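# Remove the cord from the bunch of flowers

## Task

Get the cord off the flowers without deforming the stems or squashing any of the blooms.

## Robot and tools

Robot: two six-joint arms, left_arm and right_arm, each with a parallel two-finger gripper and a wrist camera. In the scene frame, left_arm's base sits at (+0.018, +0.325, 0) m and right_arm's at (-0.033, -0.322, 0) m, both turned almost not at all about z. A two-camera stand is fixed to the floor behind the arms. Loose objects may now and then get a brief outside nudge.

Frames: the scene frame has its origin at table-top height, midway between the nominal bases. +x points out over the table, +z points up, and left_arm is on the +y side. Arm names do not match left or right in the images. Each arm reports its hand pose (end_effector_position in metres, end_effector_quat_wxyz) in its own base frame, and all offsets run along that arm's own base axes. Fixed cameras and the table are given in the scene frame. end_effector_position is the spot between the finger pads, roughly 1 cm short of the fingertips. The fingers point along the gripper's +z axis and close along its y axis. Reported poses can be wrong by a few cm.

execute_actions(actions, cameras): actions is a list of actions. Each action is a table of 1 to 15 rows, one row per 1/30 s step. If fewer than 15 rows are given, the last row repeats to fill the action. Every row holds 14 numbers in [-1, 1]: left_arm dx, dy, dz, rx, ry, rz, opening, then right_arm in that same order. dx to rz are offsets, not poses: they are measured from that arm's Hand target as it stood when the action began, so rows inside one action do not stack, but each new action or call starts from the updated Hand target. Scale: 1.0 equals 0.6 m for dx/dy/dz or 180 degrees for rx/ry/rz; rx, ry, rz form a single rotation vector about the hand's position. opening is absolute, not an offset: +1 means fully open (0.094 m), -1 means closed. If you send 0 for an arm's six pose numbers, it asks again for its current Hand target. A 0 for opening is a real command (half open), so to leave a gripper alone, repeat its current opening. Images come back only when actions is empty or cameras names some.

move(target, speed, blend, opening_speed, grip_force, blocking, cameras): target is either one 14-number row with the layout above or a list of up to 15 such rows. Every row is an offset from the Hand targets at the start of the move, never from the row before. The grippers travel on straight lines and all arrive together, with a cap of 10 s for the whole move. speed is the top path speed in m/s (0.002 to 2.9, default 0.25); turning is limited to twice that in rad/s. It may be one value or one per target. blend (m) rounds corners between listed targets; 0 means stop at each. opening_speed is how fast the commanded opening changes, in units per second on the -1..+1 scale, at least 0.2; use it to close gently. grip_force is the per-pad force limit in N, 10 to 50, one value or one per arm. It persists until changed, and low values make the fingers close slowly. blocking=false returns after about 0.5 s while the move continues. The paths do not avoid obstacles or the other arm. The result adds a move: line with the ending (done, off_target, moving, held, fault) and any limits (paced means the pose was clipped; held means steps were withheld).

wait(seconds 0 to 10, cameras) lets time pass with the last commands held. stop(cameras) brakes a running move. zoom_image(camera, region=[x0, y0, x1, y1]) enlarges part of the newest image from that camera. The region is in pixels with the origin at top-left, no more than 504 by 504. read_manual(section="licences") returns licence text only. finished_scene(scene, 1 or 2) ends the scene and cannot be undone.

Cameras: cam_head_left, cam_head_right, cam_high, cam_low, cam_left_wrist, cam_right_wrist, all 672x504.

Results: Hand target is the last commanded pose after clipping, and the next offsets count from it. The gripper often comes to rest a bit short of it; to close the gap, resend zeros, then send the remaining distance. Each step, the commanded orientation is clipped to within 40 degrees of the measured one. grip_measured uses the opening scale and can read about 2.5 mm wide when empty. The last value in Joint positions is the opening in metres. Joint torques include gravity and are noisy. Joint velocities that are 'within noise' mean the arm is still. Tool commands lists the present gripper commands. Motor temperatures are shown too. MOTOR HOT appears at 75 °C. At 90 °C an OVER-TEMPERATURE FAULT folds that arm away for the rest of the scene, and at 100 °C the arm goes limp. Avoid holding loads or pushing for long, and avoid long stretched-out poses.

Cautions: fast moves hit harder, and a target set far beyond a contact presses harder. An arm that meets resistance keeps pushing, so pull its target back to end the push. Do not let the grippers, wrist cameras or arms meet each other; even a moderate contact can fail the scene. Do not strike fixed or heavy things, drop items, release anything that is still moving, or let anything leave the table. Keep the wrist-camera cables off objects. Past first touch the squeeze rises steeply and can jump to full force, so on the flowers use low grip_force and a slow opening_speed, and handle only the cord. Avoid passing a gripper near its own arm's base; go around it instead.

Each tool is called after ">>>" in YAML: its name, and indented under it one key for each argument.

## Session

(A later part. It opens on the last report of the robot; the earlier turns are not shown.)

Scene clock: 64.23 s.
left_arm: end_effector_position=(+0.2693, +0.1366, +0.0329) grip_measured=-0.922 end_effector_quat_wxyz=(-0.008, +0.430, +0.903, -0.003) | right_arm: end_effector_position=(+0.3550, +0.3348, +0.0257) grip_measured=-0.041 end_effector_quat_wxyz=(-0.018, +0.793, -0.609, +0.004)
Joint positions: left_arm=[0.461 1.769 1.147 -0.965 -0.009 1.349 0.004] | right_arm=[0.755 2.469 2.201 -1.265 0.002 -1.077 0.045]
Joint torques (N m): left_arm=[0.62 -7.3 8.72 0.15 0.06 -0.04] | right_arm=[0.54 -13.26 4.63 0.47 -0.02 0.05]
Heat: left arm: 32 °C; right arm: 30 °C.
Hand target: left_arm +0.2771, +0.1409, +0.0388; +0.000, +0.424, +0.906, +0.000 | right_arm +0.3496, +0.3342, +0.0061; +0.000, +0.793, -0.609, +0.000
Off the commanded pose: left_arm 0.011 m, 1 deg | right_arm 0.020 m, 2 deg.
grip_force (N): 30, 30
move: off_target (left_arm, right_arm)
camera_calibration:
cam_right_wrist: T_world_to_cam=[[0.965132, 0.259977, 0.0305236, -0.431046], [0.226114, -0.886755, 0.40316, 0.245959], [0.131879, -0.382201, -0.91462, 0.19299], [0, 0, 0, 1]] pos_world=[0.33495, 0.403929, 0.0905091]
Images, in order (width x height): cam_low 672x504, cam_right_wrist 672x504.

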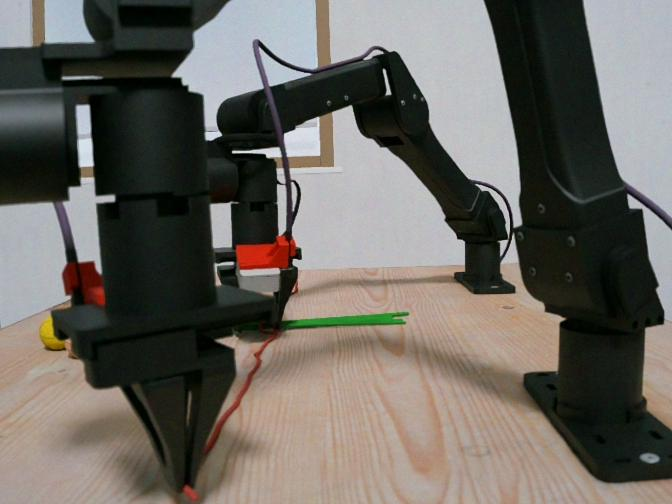

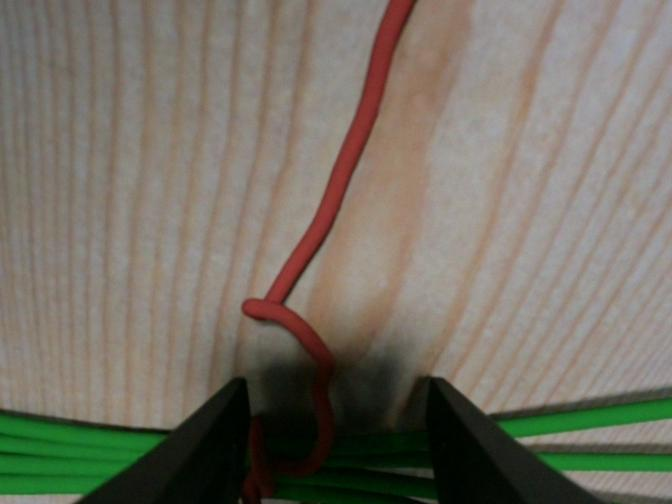

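>>> move:
  target: [0,0,0,0,0,0,-1,-0.001,0.000,-0.012,0,0,0,-0.04]
  speed: 0.04
  cameras: ["cam_right_wrist","cam_low"]

>>> zoom_image:
  camera: "cam_low"
  region: [200, 220, 340, 350]

Scene clock: 65.17 s.
left_arm: end_effector_position=(+0.2693, +0.1366, +0.0329) grip_measured=-0.922 end_effector_quat_wxyz=(-0.008, +0.430, +0.903, -0.003) | right_arm: end_effector_position=(+0.3545, +0.3344, +0.0195) grip_measured=-0.041 end_effector_quat_wxyz=(-0.018, +0.793, -0.609, +0.004)
Joint positions: left_arm=[0.461 1.769 1.147 -0.965 -0.009 1.349 0.004] | right_arm=[0.755 2.469 2.177 -1.242 0.002 -1.076 0.045]
Joint torques (N m): left_arm=[0.47 -7.28 8.84 0.09 0.17 -0.03] | right_arm=[0.65 -13.2 4.51 0.51 -0.06 0.06]
Heat: left arm: 32 °C; right arm: 30 °C.
Hand target: left_arm +0.2771, +0.1409, +0.0388; +0.000, +0.424, +0.906, +0.000 | right_arm +0.3490, +0.3342, -0.0011; +0.000, +0.793, -0.609, +0.000
Off the commanded pose: left_arm 0.011 m, 1 deg | right_arm 0.021 m, 2 deg.
grip_force (N): 30, 30
move: off_target (left_arm, right_arm)
camera_calibration:
cam_right_wrist: T_world_to_cam=[[0.965351, 0.25932, 0.0291803, -0.430175], [0.225939, -0.886521, 0.403774, 0.248252], [0.130575, -0.38319, -0.914393, 0.187876], [0, 0, 0, 1]] pos_world=[0.334648, 0.403626, 0.0841079]
Images, in order (width x height): cam_low 672x504, cam_right_wrist 672x504.

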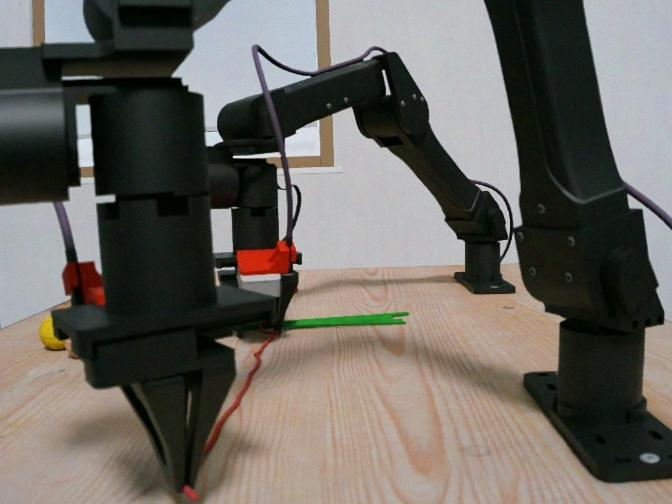

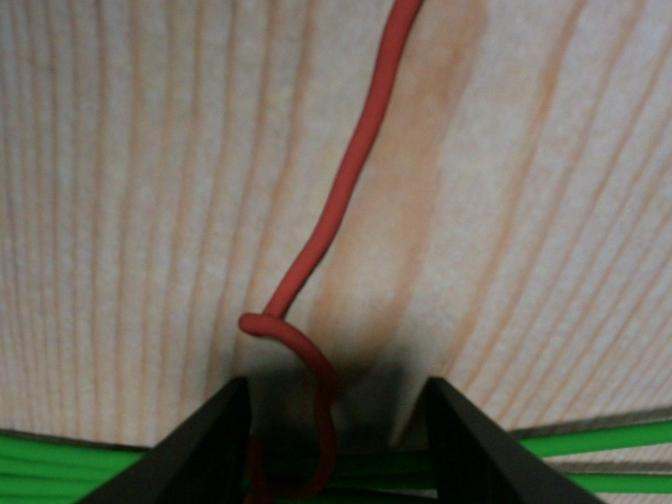

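Scaled by 3.600 from the camera's 672x504 image, which has a finer 960x720 frame.

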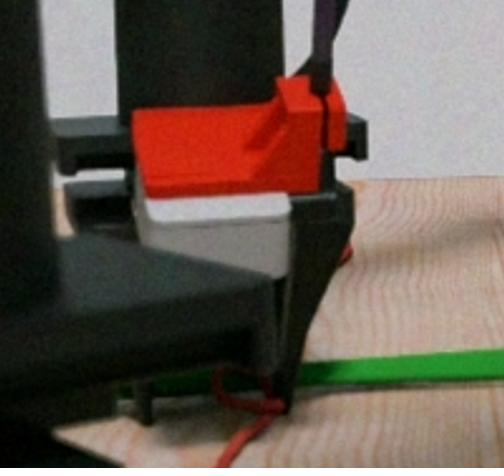

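>>> move:
  target: [0,0.13,0.0,0,0,0,-1,0,0,0,0,0,0,-0.04]
  speed: 0.05
  cameras: ["all"]

Scene clock: 67.47 s.
left_arm: end_effector_position=(+0.2688, +0.2095, +0.0328) grip_measured=-0.922 end_effector_quat_wxyz=(-0.008, +0.423, +0.906, -0.012) | right_arm: end_effector_position=(+0.3553, +0.3379, +0.0196) grip_measured=-0.041 end_effector_quat_wxyz=(-0.024, +0.794, -0.608, +0.005)
Joint positions: left_arm=[0.658 1.919 1.342 -1.022 -0.002 1.53 0.004] | right_arm=[0.759 2.469 2.177 -1.23 0.002 -1.075 0.045]
Joint torques (N m): left_arm=[0.66 -8.94 9.07 0.22 0.01 0.13] | right_arm=[0.29 -13.22 4.49 0.42 -0.06 0.03]
Heat: left arm: 32 °C; right arm: 30 °C.
Hand target: left_arm +0.2772, +0.2189, +0.0389; +0.000, +0.424, +0.906, +0.000 | right_arm +0.3490, +0.3343, -0.0011; +0.000, +0.793, -0.609, +0.000
Off the commanded pose: left_arm 0.014 m, 2 deg | right_arm 0.022 m, 3 deg.
grip_force (N): 30, 30
move: off_target (left_arm, right_arm)
camera_calibration:
cam_left_wrist: T_world_to_cam=[[-0.769808, -0.637806, 0.0244767, 0.34127], [-0.566162, 0.700039, 0.435209, 0.030368], [-0.294713, 0.321169, -0.899997, 0.12893], [0, 0, 0, 1]] pos_world=[0.317904, 0.154997, 0.0944673]
cam_right_wrist: T_world_to_cam=[[0.964263, 0.261974, 0.0395794, -0.432563], [0.225201, -0.889108, 0.398462, 0.252339], [0.139577, -0.375309, -0.916331, 0.183497], [0, 0, 0, 1]] pos_world=[0.334665, 0.406546, 0.0847172]

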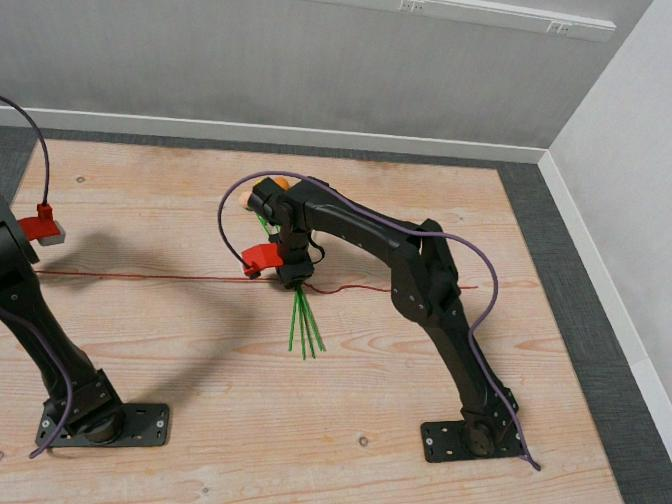

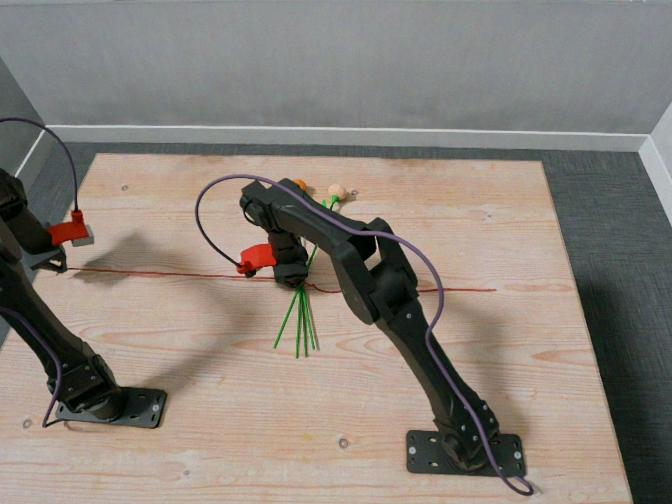

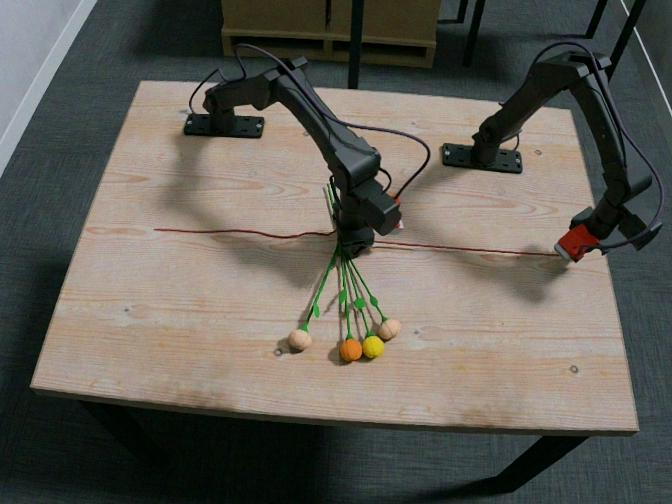

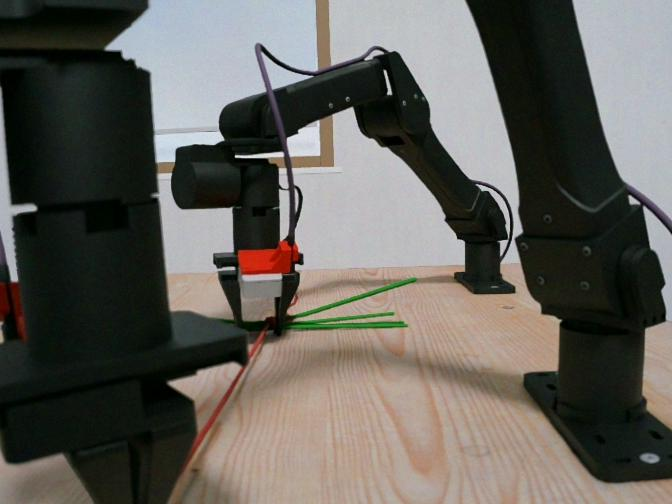

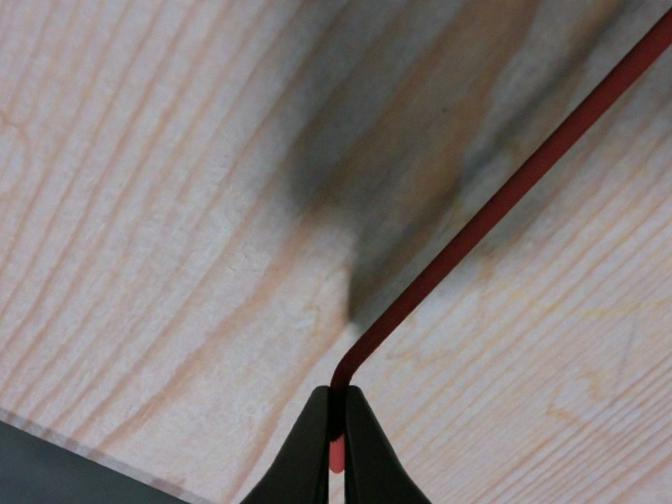

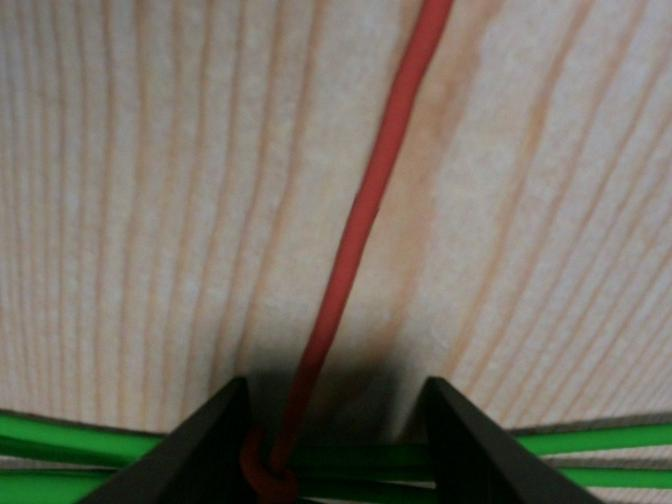

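>>> move:
  target: [0,0.1,0.0,0,0,0,-1,0,0,0,0,0,0,-0.04]
  speed: 0.05
  cameras: ["all"]

Scene clock: 69.50 s.
left_arm: end_effector_position=(+0.2661, +0.2481, +0.0326) grip_measured=-0.922 end_effector_quat_wxyz=(+0.000, +0.427, +0.903, -0.050) | right_arm: end_effector_position=(+0.3557, +0.3523, +0.0204) grip_measured=-0.041 end_effector_quat_wxyz=(-0.046, +0.794, -0.606, -0.008)
Joint positions: left_arm=[0.765 2.063 1.544 -1.145 0.035 1.65 0.004] | right_arm=[0.768 2.469 2.177 -1.189 -0.029 -1.069 0.045]
Joint torques (N m): left_arm=[2.02 -10.15 10.28 0.63 -0.38 0.08] | right_arm=[-0.54 -13.12 4.83 0.14 0.22 -0.04]
Heat: left arm: 32 °C; right arm: 30 °C.
Hand target: left_arm +0.2771, +0.2789, +0.0389; +0.000, +0.423, +0.906, +0.000 | right_arm +0.3490, +0.3343, -0.0011; +0.000, +0.793, -0.609, +0.000
Off the commanded pose: left_arm 0.033 m, 6 deg | right_arm 0.029 m, 5 deg.
grip_force (N): 30, 30
move: off_target (left_arm, right_arm)
camera_calibration:
cam_left_wrist: T_world_to_cam=[[-0.774772, -0.626471, 0.0852262, 0.360396], [-0.551992, 0.735985, 0.391957, -0.00940898], [-0.308275, 0.256633, -0.916027, 0.135746], [0, 0, 0, 1]] pos_world=[0.315878, 0.197866, 0.0973193]
cam_right_wrist: T_world_to_cam=[[0.962402, 0.264779, 0.0606103, -0.437432], [0.227261, -0.907122, 0.354234, 0.271326], [0.148775, -0.327141, -0.933191, 0.169676], [0, 0, 0, 1]] pos_world=[0.33408, 0.417457, 0.0887395]

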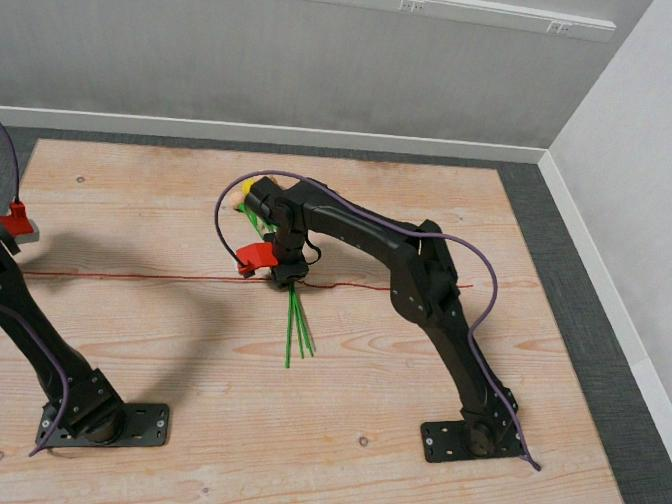

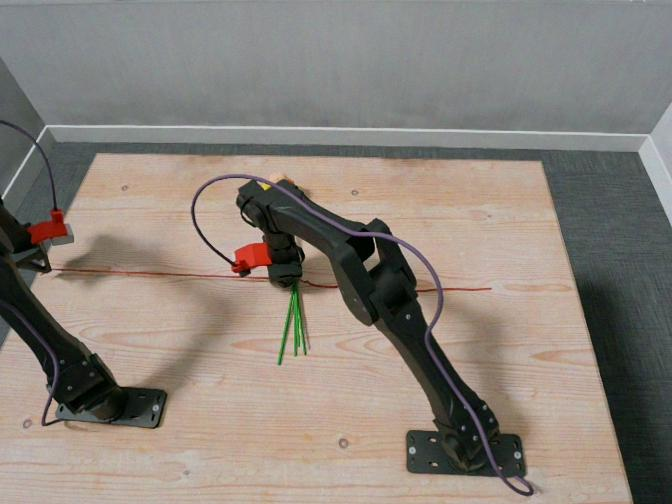

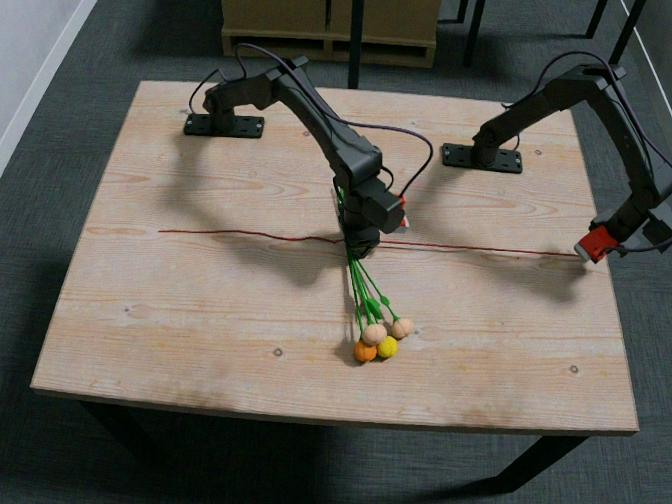

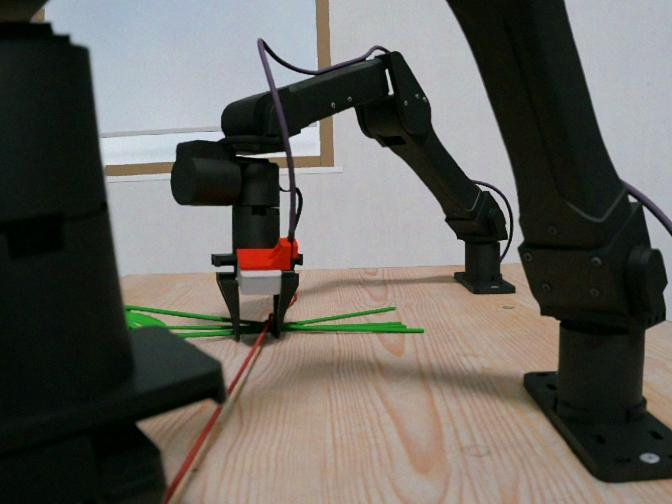

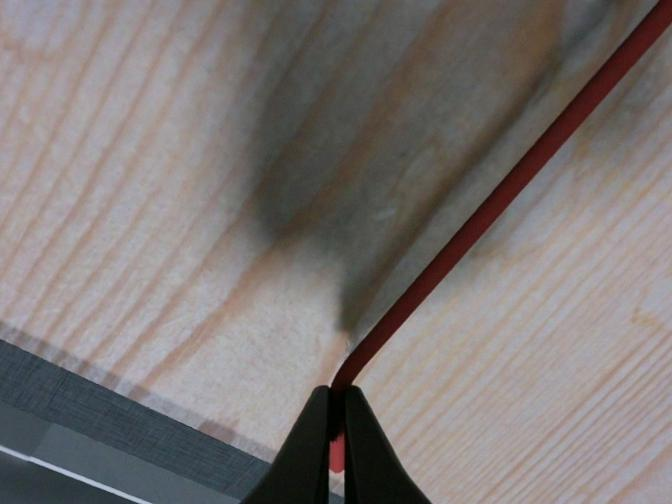

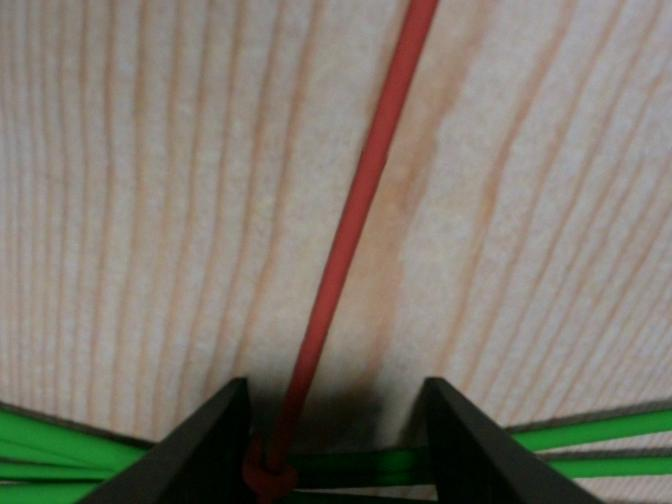

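>>> move:
  target: [0,-0.15,0.0,0,0,0,-1,0,0,0,0,0,0,-0.04]
  speed: 0.08
  cameras: ["all"]

Scene clock: 71.43 s.
left_arm: end_effector_position=(+0.2761, +0.1893, +0.0311) grip_measured=-0.922 end_effector_quat_wxyz=(-0.009, +0.427, +0.904, -0.012) | right_arm: end_effector_position=(+0.3560, +0.3509, +0.0203) grip_measured=-0.041 end_effector_quat_wxyz=(-0.044, +0.794, -0.606, -0.004)
Joint positions: left_arm=[0.596 1.902 1.311 -1.01 -0.003 1.478 0.004] | right_arm=[0.768 2.469 2.177 -1.192 -0.022 -1.069 0.045]
Joint torques (N m): left_arm=[-0.14 -12.98 4.96 0.34 0.04 -0.03] | right_arm=[-0.55 -13.15 4.9 0.14 0.18 -0.02]
Heat: left arm: 32 °C; right arm: 30 °C.
Hand target: left_arm +0.2771, +0.1889, +0.0388; +0.000, +0.423, +0.906, +0.000 | right_arm +0.3490, +0.3343, -0.0011; +0.000, +0.793, -0.609, +0.000
Off the commanded pose: left_arm 0.008 m, 2 deg | right_arm 0.028 m, 5 deg.
grip_force (N): 30, 30
move: off_target (right_arm)
camera_calibration:
cam_left_wrist: T_world_to_cam=[[-0.775316, -0.631036, 0.0260616, 0.33423], [-0.558784, 0.704607, 0.437367, 0.0464001], [-0.294358, 0.324535, -0.898905, 0.135353], [0, 0, 0, 1]] pos_world=[0.324903, 0.13429, 0.0926652]
cam_right_wrist: T_world_to_cam=[[0.962394, 0.264609, 0.0614733, -0.437348], [0.225645, -0.904659, 0.361492, 0.269572], [0.151267, -0.334027, -0.930346, 0.170477], [0, 0, 0, 1]] pos_world=[0.334286, 0.416541, 0.0880395]

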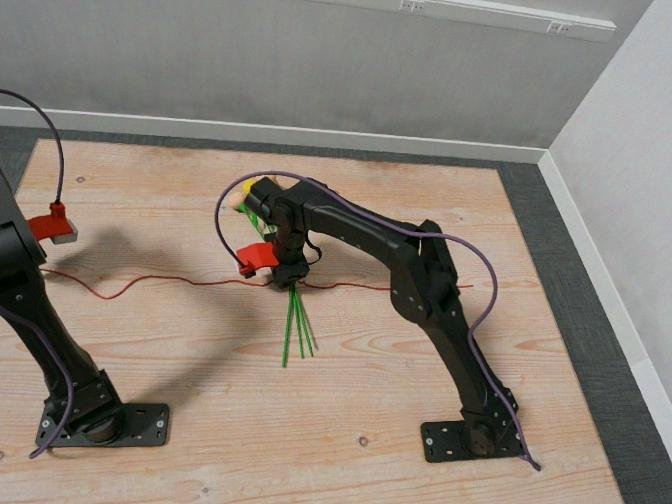

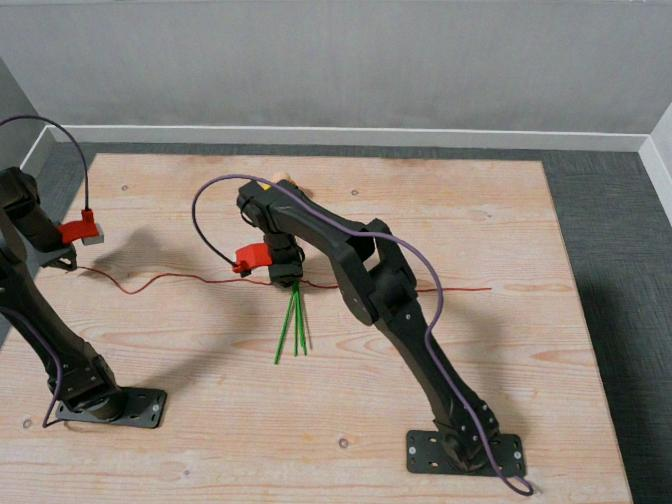

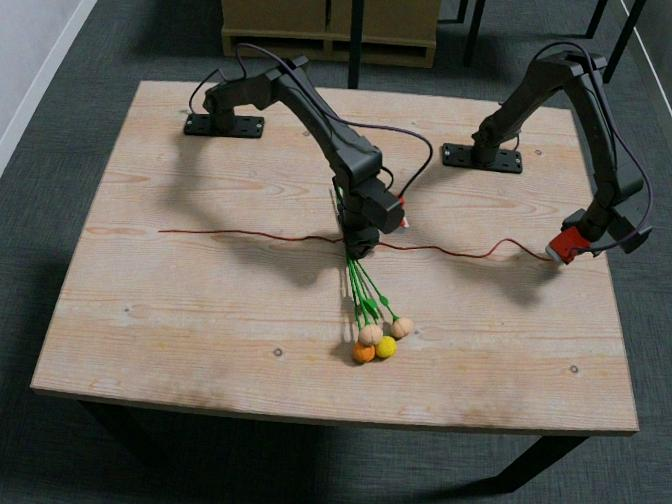

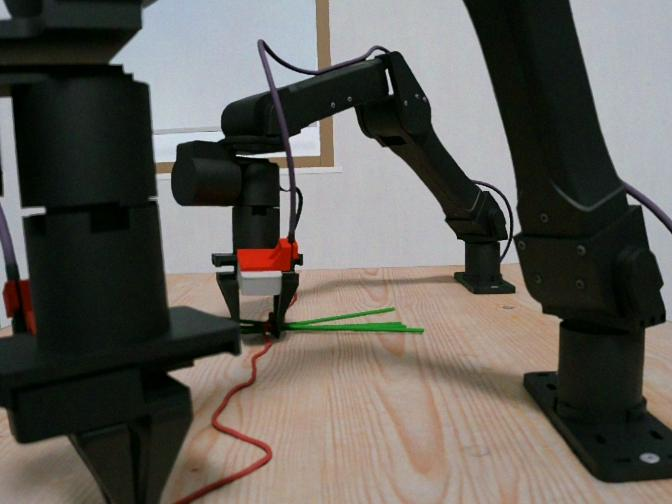

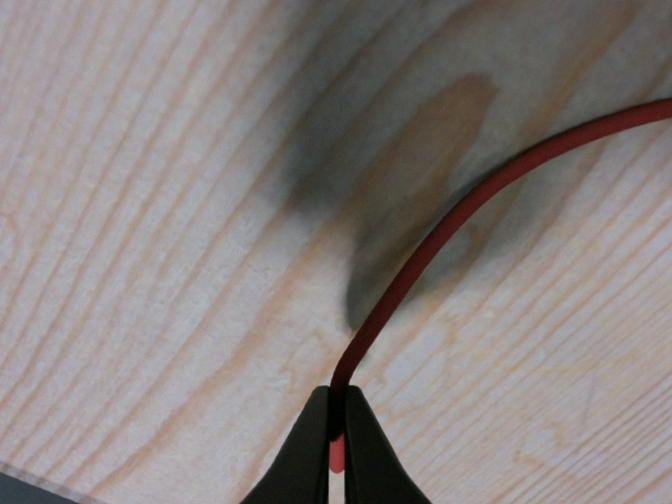

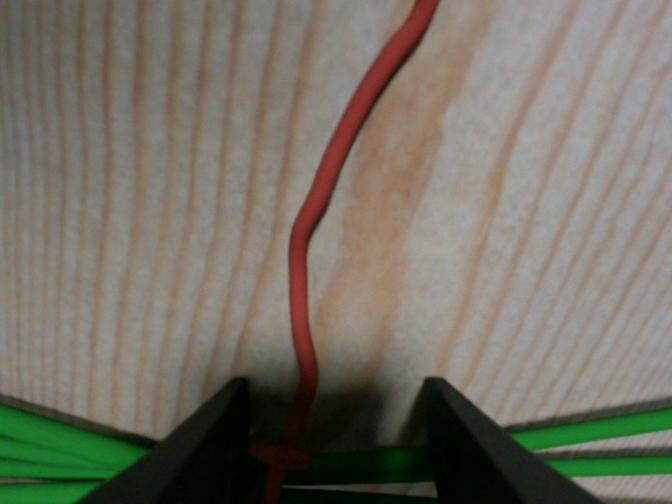

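>>> move:
  target: [0,0,0.0,0,0,0,-1,0.005,0.01,0.18,0,0,0,-0.04]
  speed: 0.12
  cameras: ["all"]

>>> zoom_image:
  camera: "cam_right_wrist"
  region: [200, 190, 440, 380]

Scene clock: 73.57 s.
left_arm: end_effector_position=(+0.2762, +0.1894, +0.0311) grip_measured=-0.922 end_effector_quat_wxyz=(-0.009, +0.426, +0.905, -0.012) | right_arm: end_effector_position=(+0.3523, +0.3421, +0.1055) grip_measured=-0.041 end_effector_quat_wxyz=(-0.041, +0.794, -0.606, +0.006)
Joint positions: left_arm=[0.596 1.902 1.311 -1.01 -0.003 1.477 0.004] | right_arm=[0.768 2.493 2.563 -1.558 -0.001 -1.069 0.045]
Joint torques (N m): left_arm=[-0.35 -12.88 4.74 0.33 0.08 -0.05] | right_arm=[-0.16 -15.45 7.12 0.26 0.02 0.03]
Heat: left arm: 32 °C; right arm: 30 °C.
Hand target: left_arm +0.2771, +0.1888, +0.0388; +0.000, +0.424, +0.906, +0.000 | right_arm +0.3519, +0.3403, +0.1068; +0.000, +0.793, -0.609, +0.000
Off the commanded pose: left_arm 0.008 m, 2 deg | right_arm 0.002 m, 5 deg.
joint sent to its limit (right arm) — joint 4 (wrist pitch), lower limit. The joint targets are off in orientation, not in position.
grip_force (N): 30, 30
move: off_target (right_arm)
camera_calibration:
cam_left_wrist: T_world_to_cam=[[-0.774841, -0.631634, 0.0256997, 0.334331], [-0.559439, 0.704074, 0.437388, 0.0466671], [-0.294364, 0.324529, -0.898906, 0.135353], [0, 0, 0, 1]] pos_world=[0.325003, 0.134392, 0.0926656]
cam_right_wrist: T_world_to_cam=[[0.962098, 0.264027, 0.0682439, -0.437122], [0.219698, -0.898683, 0.379607, 0.229851], [0.161556, -0.350226, -0.922628, 0.248493], [0, 0, 0, 1]] pos_world=[0.329911, 0.409004, 0.171845]

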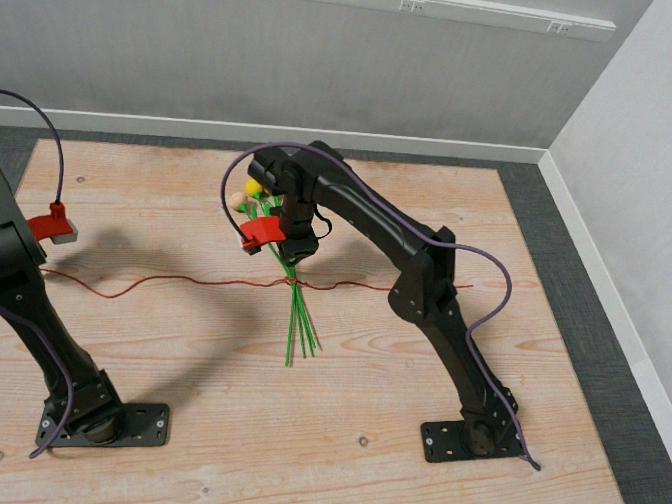

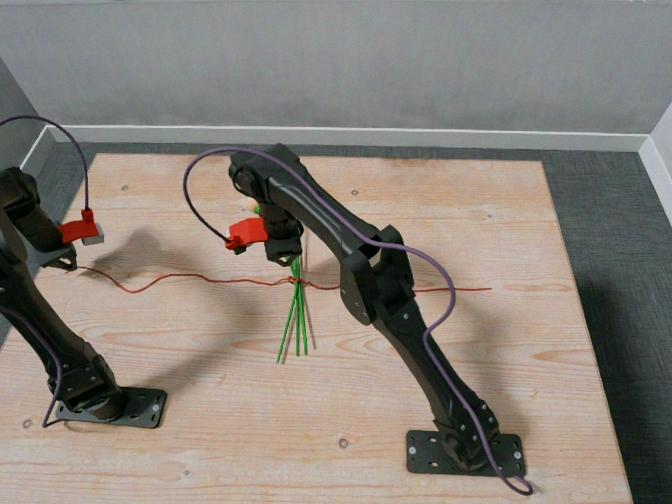

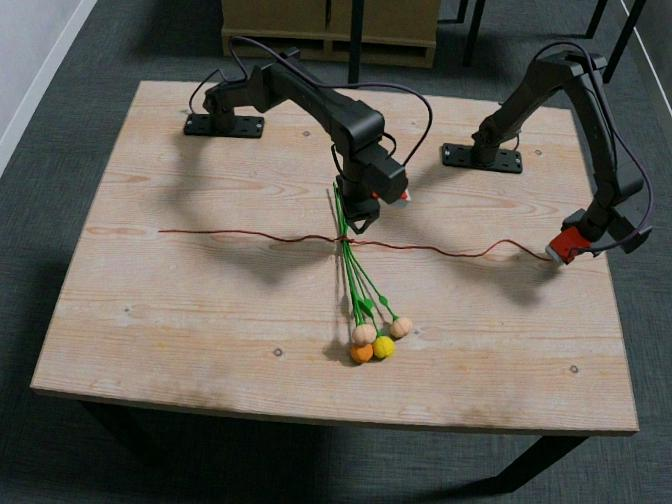

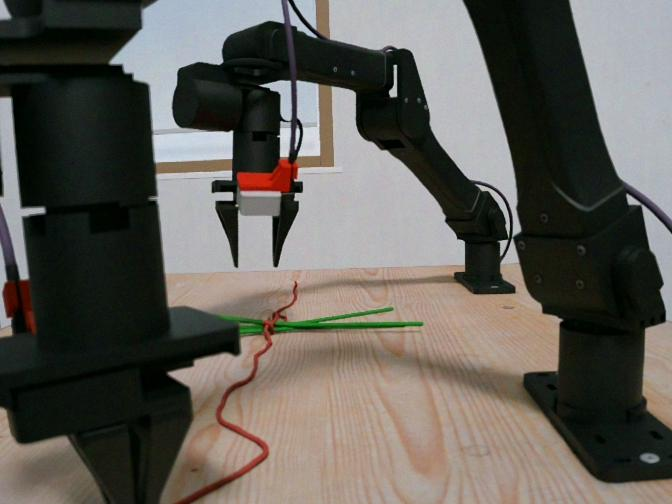

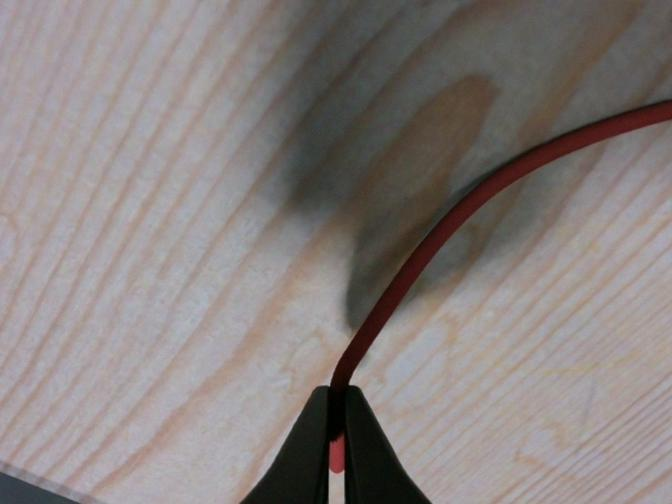

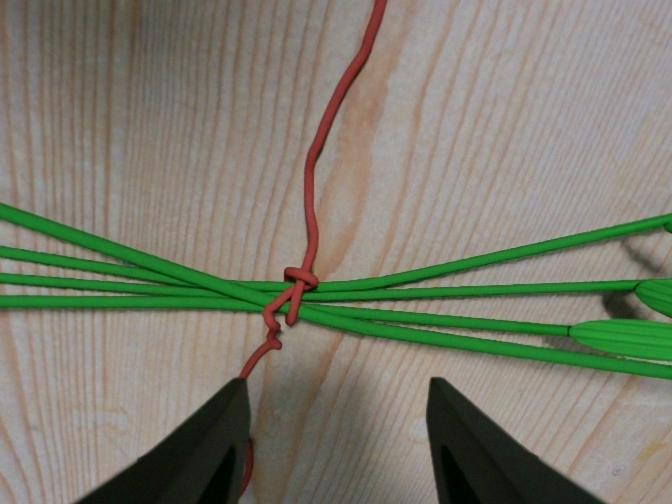

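Scaled by 2.100 from the camera's 672x504 image, which has a finer 960x720 frame.

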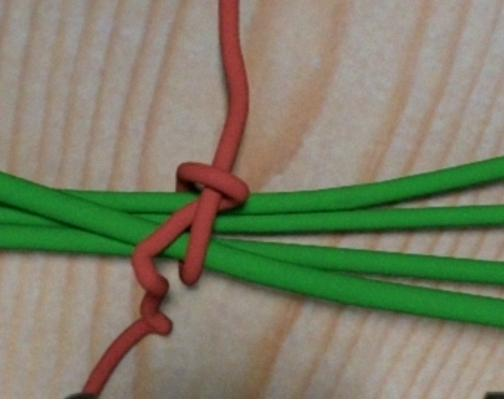

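>>> move:
  target:
    - [0,0,0.0,0,0,0,-1,-0.0297,-0.13,-0.04,0,0,0,-0.3]
    - [0,0,0.0,0,0,0,-1,-0.0297,-0.13,-0.115,0,0,0,-0.3]
  speed: 0.15
  cameras: ["cam_right_wrist","cam_head_left"]

Scene clock: 78.27 s.
left_arm: end_effector_position=(+0.2762, +0.1894, +0.0311) grip_measured=-0.922 end_effector_quat_wxyz=(-0.009, +0.426, +0.905, -0.012) | right_arm: end_effector_position=(+0.3353, +0.2620, +0.0345) grip_measured=-0.298 end_effector_quat_wxyz=(+0.007, +0.789, -0.614, +0.001)
Joint positions: left_arm=[0.596 1.902 1.311 -1.01 -0.003 1.477 0.004] | right_arm=[0.663 2.224 1.812 -1.172 0.005 -1.157 0.033]
Joint torques (N m): left_arm=[-0.2 -12.96 5.05 0.32 0.08 -0.12] | right_arm=[0.12 -15.88 4.29 0.38 -0.08 -0.11]
Motor temperatures (°C): left_arm=[27 31 32 26 25 26 28] | right_arm=[24 29 30 29 26 24 28]
Heat: left arm: 32 °C; right arm: 30 °C.
Hand target: left_arm +0.2771, +0.1888, +0.0388; +0.000, +0.424, +0.906, +0.000 | right_arm +0.3342, +0.2623, +0.0378; +0.000, +0.793, -0.609, +0.000
Off the commanded pose: left_arm 0.008 m, 2 deg | right_arm 0.004 m, 1 deg.
grip_force (N): 30, 30
move: done
camera_calibration:
cam_right_wrist: T_world_to_cam=[[0.96854, 0.248461, -0.0140785, -0.389982], [0.230548, -0.874536, 0.426655, 0.176814], [0.093695, -0.416478, -0.904305, 0.19717], [0, 0, 0, 1]] pos_world=[0.318475, 0.333642, 0.0973727]
Images, in order (width x height): cam_head_left 672x504, cam_right_wrist 672x504.

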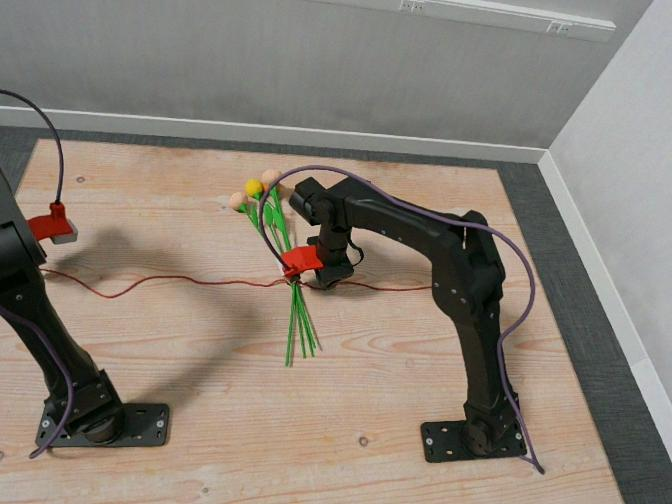

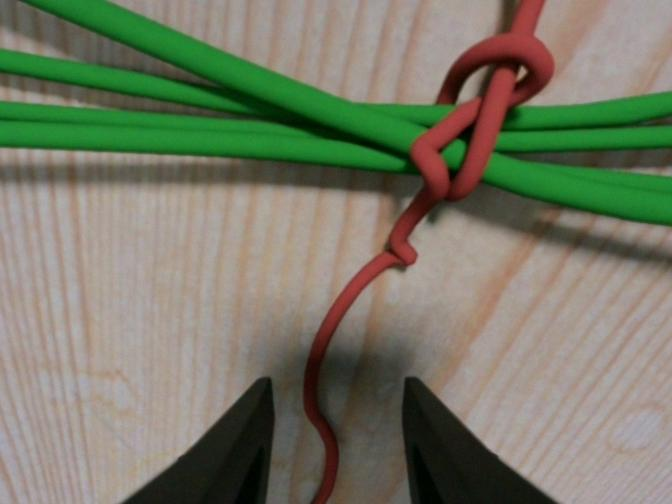

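>>> move:
  target: [0,0,0.0,0,0,0,-1,0,0,-0.024,0,0,0,-0.3]
  speed: 0.06
  cameras: ["cam_right_wrist"]

Scene clock: 79.43 s.
left_arm: end_effector_position=(+0.2762, +0.1894, +0.0311) grip_measured=-0.922 end_effector_quat_wxyz=(-0.009, +0.426, +0.905, -0.012) | right_arm: end_effector_position=(+0.3361, +0.2626, +0.0247) grip_measured=-0.298 end_effector_quat_wxyz=(+0.002, +0.789, -0.614, +0.002)
Joint positions: left_arm=[0.596 1.902 1.311 -1.01 -0.003 1.477 0.004] | right_arm=[0.663 2.224 1.773 -1.121 0.005 -1.157 0.033]
Joint torques (N m): left_arm=[-0.08 -12.93 4.88 0.32 0.07 -0.1] | right_arm=[0.08 -14.75 4.31 0.39 -0.06 -0.11]
Heat: left arm: 32 °C; right arm: 30 °C.
Hand target: left_arm +0.2771, +0.1888, +0.0388; +0.000, +0.424, +0.906, +0.000 | right_arm +0.3342, +0.2623, +0.0234; +0.000, +0.793, -0.609, +0.000
Off the commanded pose: left_arm 0.008 m, 2 deg | right_arm 0.002 m, 1 deg.
grip_force (N): 30, 30
move: done
camera_calibration:
cam_right_wrist: T_world_to_cam=[[0.968616, 0.248534, -0.00356835, -0.391354], [0.226718, -0.877524, 0.422552, 0.183538], [0.101887, -0.4101, -0.906332, 0.184184], [0, 0, 0, 1]] pos_world=[0.318695, 0.333857, 0.0879808]
Images, in order (width x height): cam_right_wrist 672x504.

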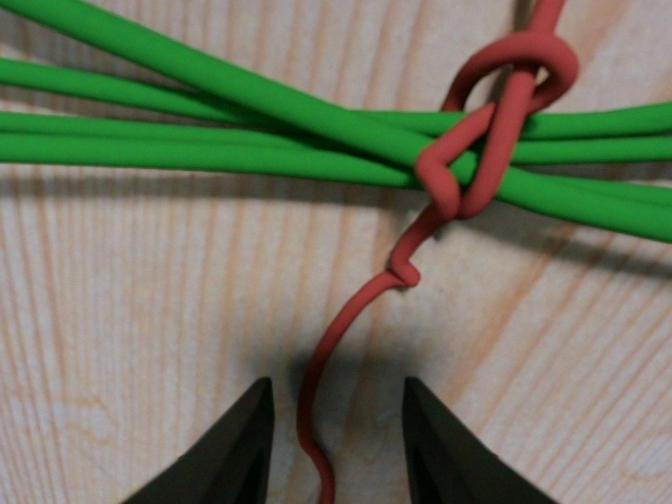

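>>> move:
  target:
    - [0,0,0.0,0,0,0,-1,-0.003,0,-0.007,0,0,0,-0.3]
    - [0,0,0.0,0,0,0,-1,-0.003,0,-0.007,0,0,0,-1]
  speed: 0.05
  opening_speed: 0.8
  cameras: ["cam_right_wrist"]

Scene clock: 84.80 s.
left_arm: end_effector_position=(+0.2762, +0.1894, +0.0311) grip_measured=-0.922 end_effector_quat_wxyz=(-0.009, +0.426, +0.905, -0.012) | right_arm: end_effector_position=(+0.3349, +0.2616, +0.0198) grip_measured=-0.926 end_effector_quat_wxyz=(+0.002, +0.789, -0.614, +0.002)
Joint positions: left_arm=[0.596 1.902 1.311 -1.01 -0.003 1.477 0.004] | right_arm=[0.663 2.224 1.752 -1.102 0.005 -1.157 0.003]
Joint torques (N m): left_arm=[-0.14 -12.97 5.23 0.32 0.08 -0.12] | right_arm=[0.29 -14.8 4.37 0.38 -0.07 -0.09]
Heat: left arm: 31 °C; right arm: 30 °C.
Hand target: left_arm +0.2771, +0.1888, +0.0388; +0.000, +0.424, +0.906, +0.000 | right_arm +0.3323, +0.2623, +0.0191; +0.000, +0.793, -0.609, +0.000
Off the commanded pose: left_arm 0.008 m, 2 deg | right_arm 0.003 m, 1 deg.
grip_force (N): 30, 30
move: done
camera_calibration:
cam_right_wrist: T_world_to_cam=[[0.968614, 0.248519, -0.00498318, -0.389956], [0.227222, -0.877123, 0.423115, 0.184769], [0.100781, -0.410968, -0.906062, 0.180011], [0, 0, 0, 1]] pos_world=[0.317592, 0.332955, 0.0829797]
Images, in order (width x height): cam_right_wrist 672x504.

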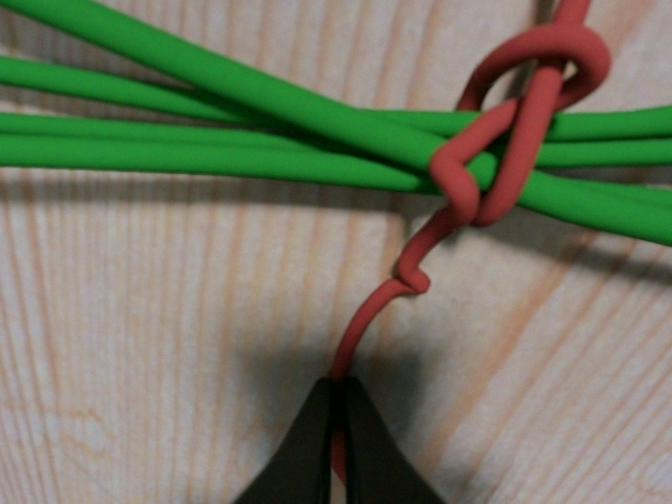

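>>> move:
  target:
    - [0,0,0.0,0,0,0,-1,-0.033,0.017,0.067,0,0,0,-1]
    - [0,0,0.0,0,0,0,-1,-0.063,0.067,0.075,0,0,0,-1]
    - [0,0,0.0,0,0,0,-1,-0.063,0.158,0.075,0,0,0,-1]
  speed: 0.08
  blend: [0.02,0.02,0]
  cameras: ["all"]

Scene clock: 87.47 s.
left_arm: end_effector_position=(+0.2762, +0.1894, +0.0311) grip_measured=-0.922 end_effector_quat_wxyz=(-0.009, +0.426, +0.905, -0.012) | right_arm: end_effector_position=(+0.2962, +0.3563, +0.0773) grip_measured=-0.928 end_effector_quat_wxyz=(-0.019, +0.794, -0.607, +0.003)
Joint positions: left_arm=[0.596 1.902 1.311 -1.01 -0.003 1.477 0.004] | right_arm=[0.877 2.333 2.165 -1.364 0.005 -0.959 0.003]
Joint torques (N m): left_arm=[-0.02 -12.85 5.14 0.35 0.05 -0.06] | right_arm=[0.24 -11.19 7.84 0.22 -0.06 0.03]
Heat: left arm: 32 °C; right arm: 30 °C.
Hand target: left_arm +0.2771, +0.1888, +0.0388; +0.000, +0.424, +0.906, +0.000 | right_arm +0.2946, +0.3570, +0.0642; +0.000, +0.793, -0.609, +0.000
Off the commanded pose: left_arm 0.008 m, 2 deg | right_arm 0.013 m, 2 deg.
grip_force (N): 30, 30
move: off_target (right_arm); blend cut to 0.0177 m at target 1, 0.0177 m at target 2
camera_calibration:
cam_left_wrist: T_world_to_cam=[[-0.774841, -0.631634, 0.0256997, 0.334331], [-0.559439, 0.704074, 0.437388, 0.0466671], [-0.294364, 0.324529, -0.898906, 0.135353], [0, 0, 0, 1]] pos_world=[0.325003, 0.134392, 0.0926656]
cam_right_wrist: T_world_to_cam=[[0.964064, 0.263938, 0.0302837, -0.382574], [0.230104, -0.886536, 0.401381, 0.25641], [0.132787, -0.379989, -0.91541, 0.255122], [0, 0, 0, 1]] pos_world=[0.275948, 0.425236, 0.142209]

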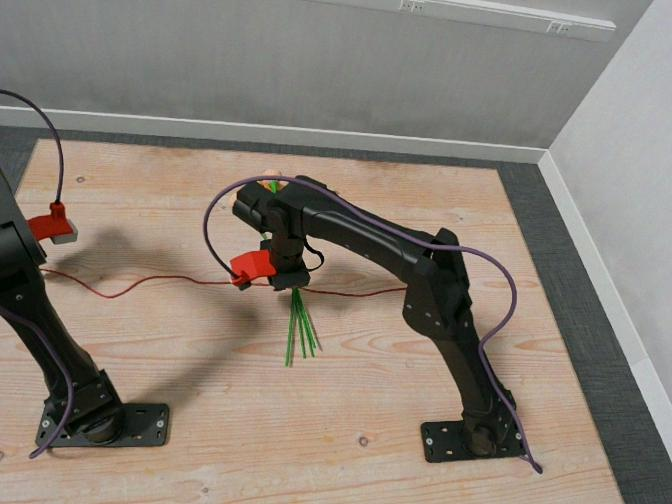

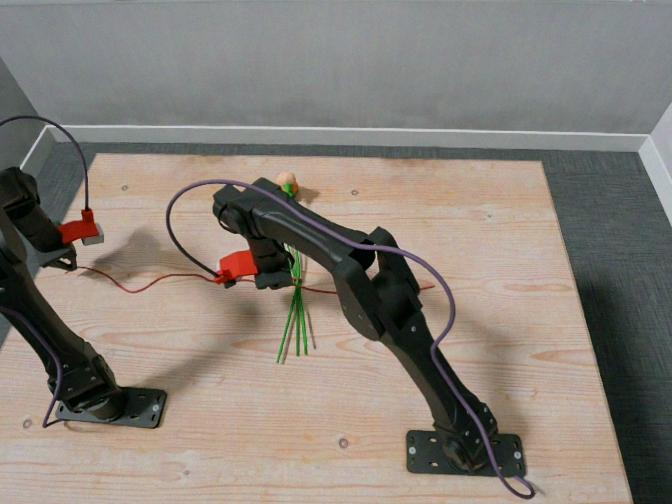

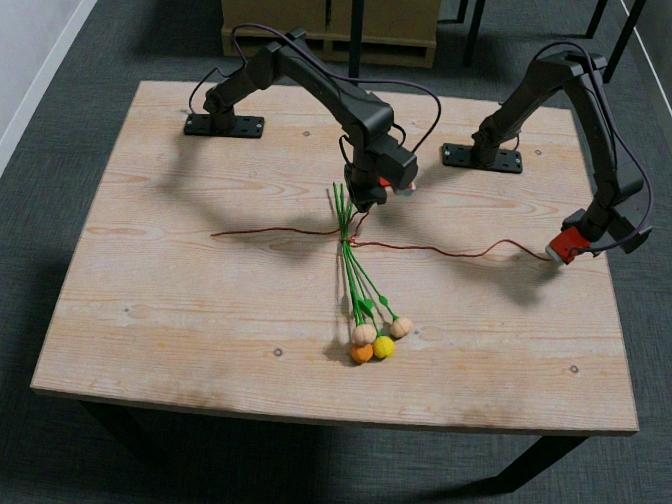

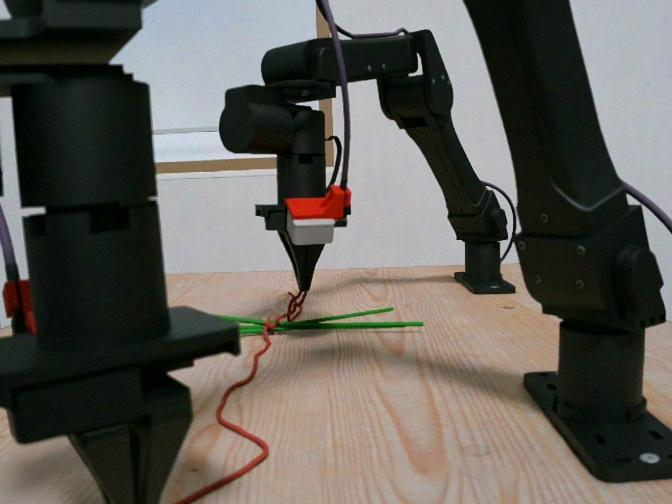

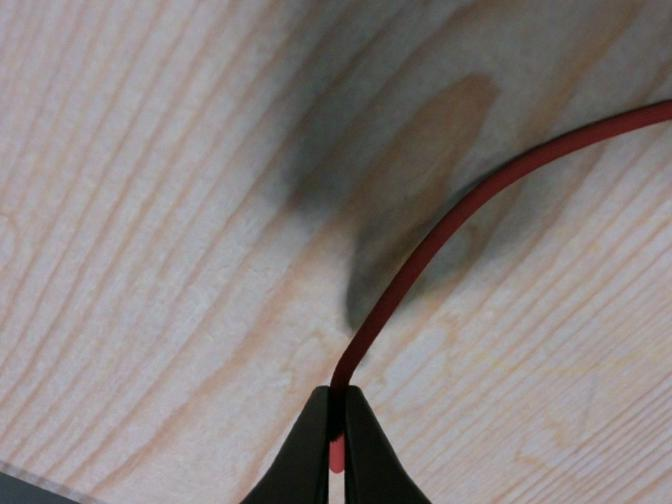

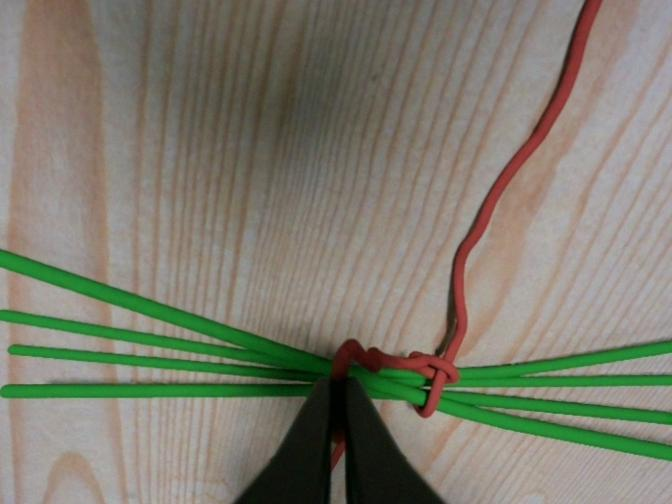

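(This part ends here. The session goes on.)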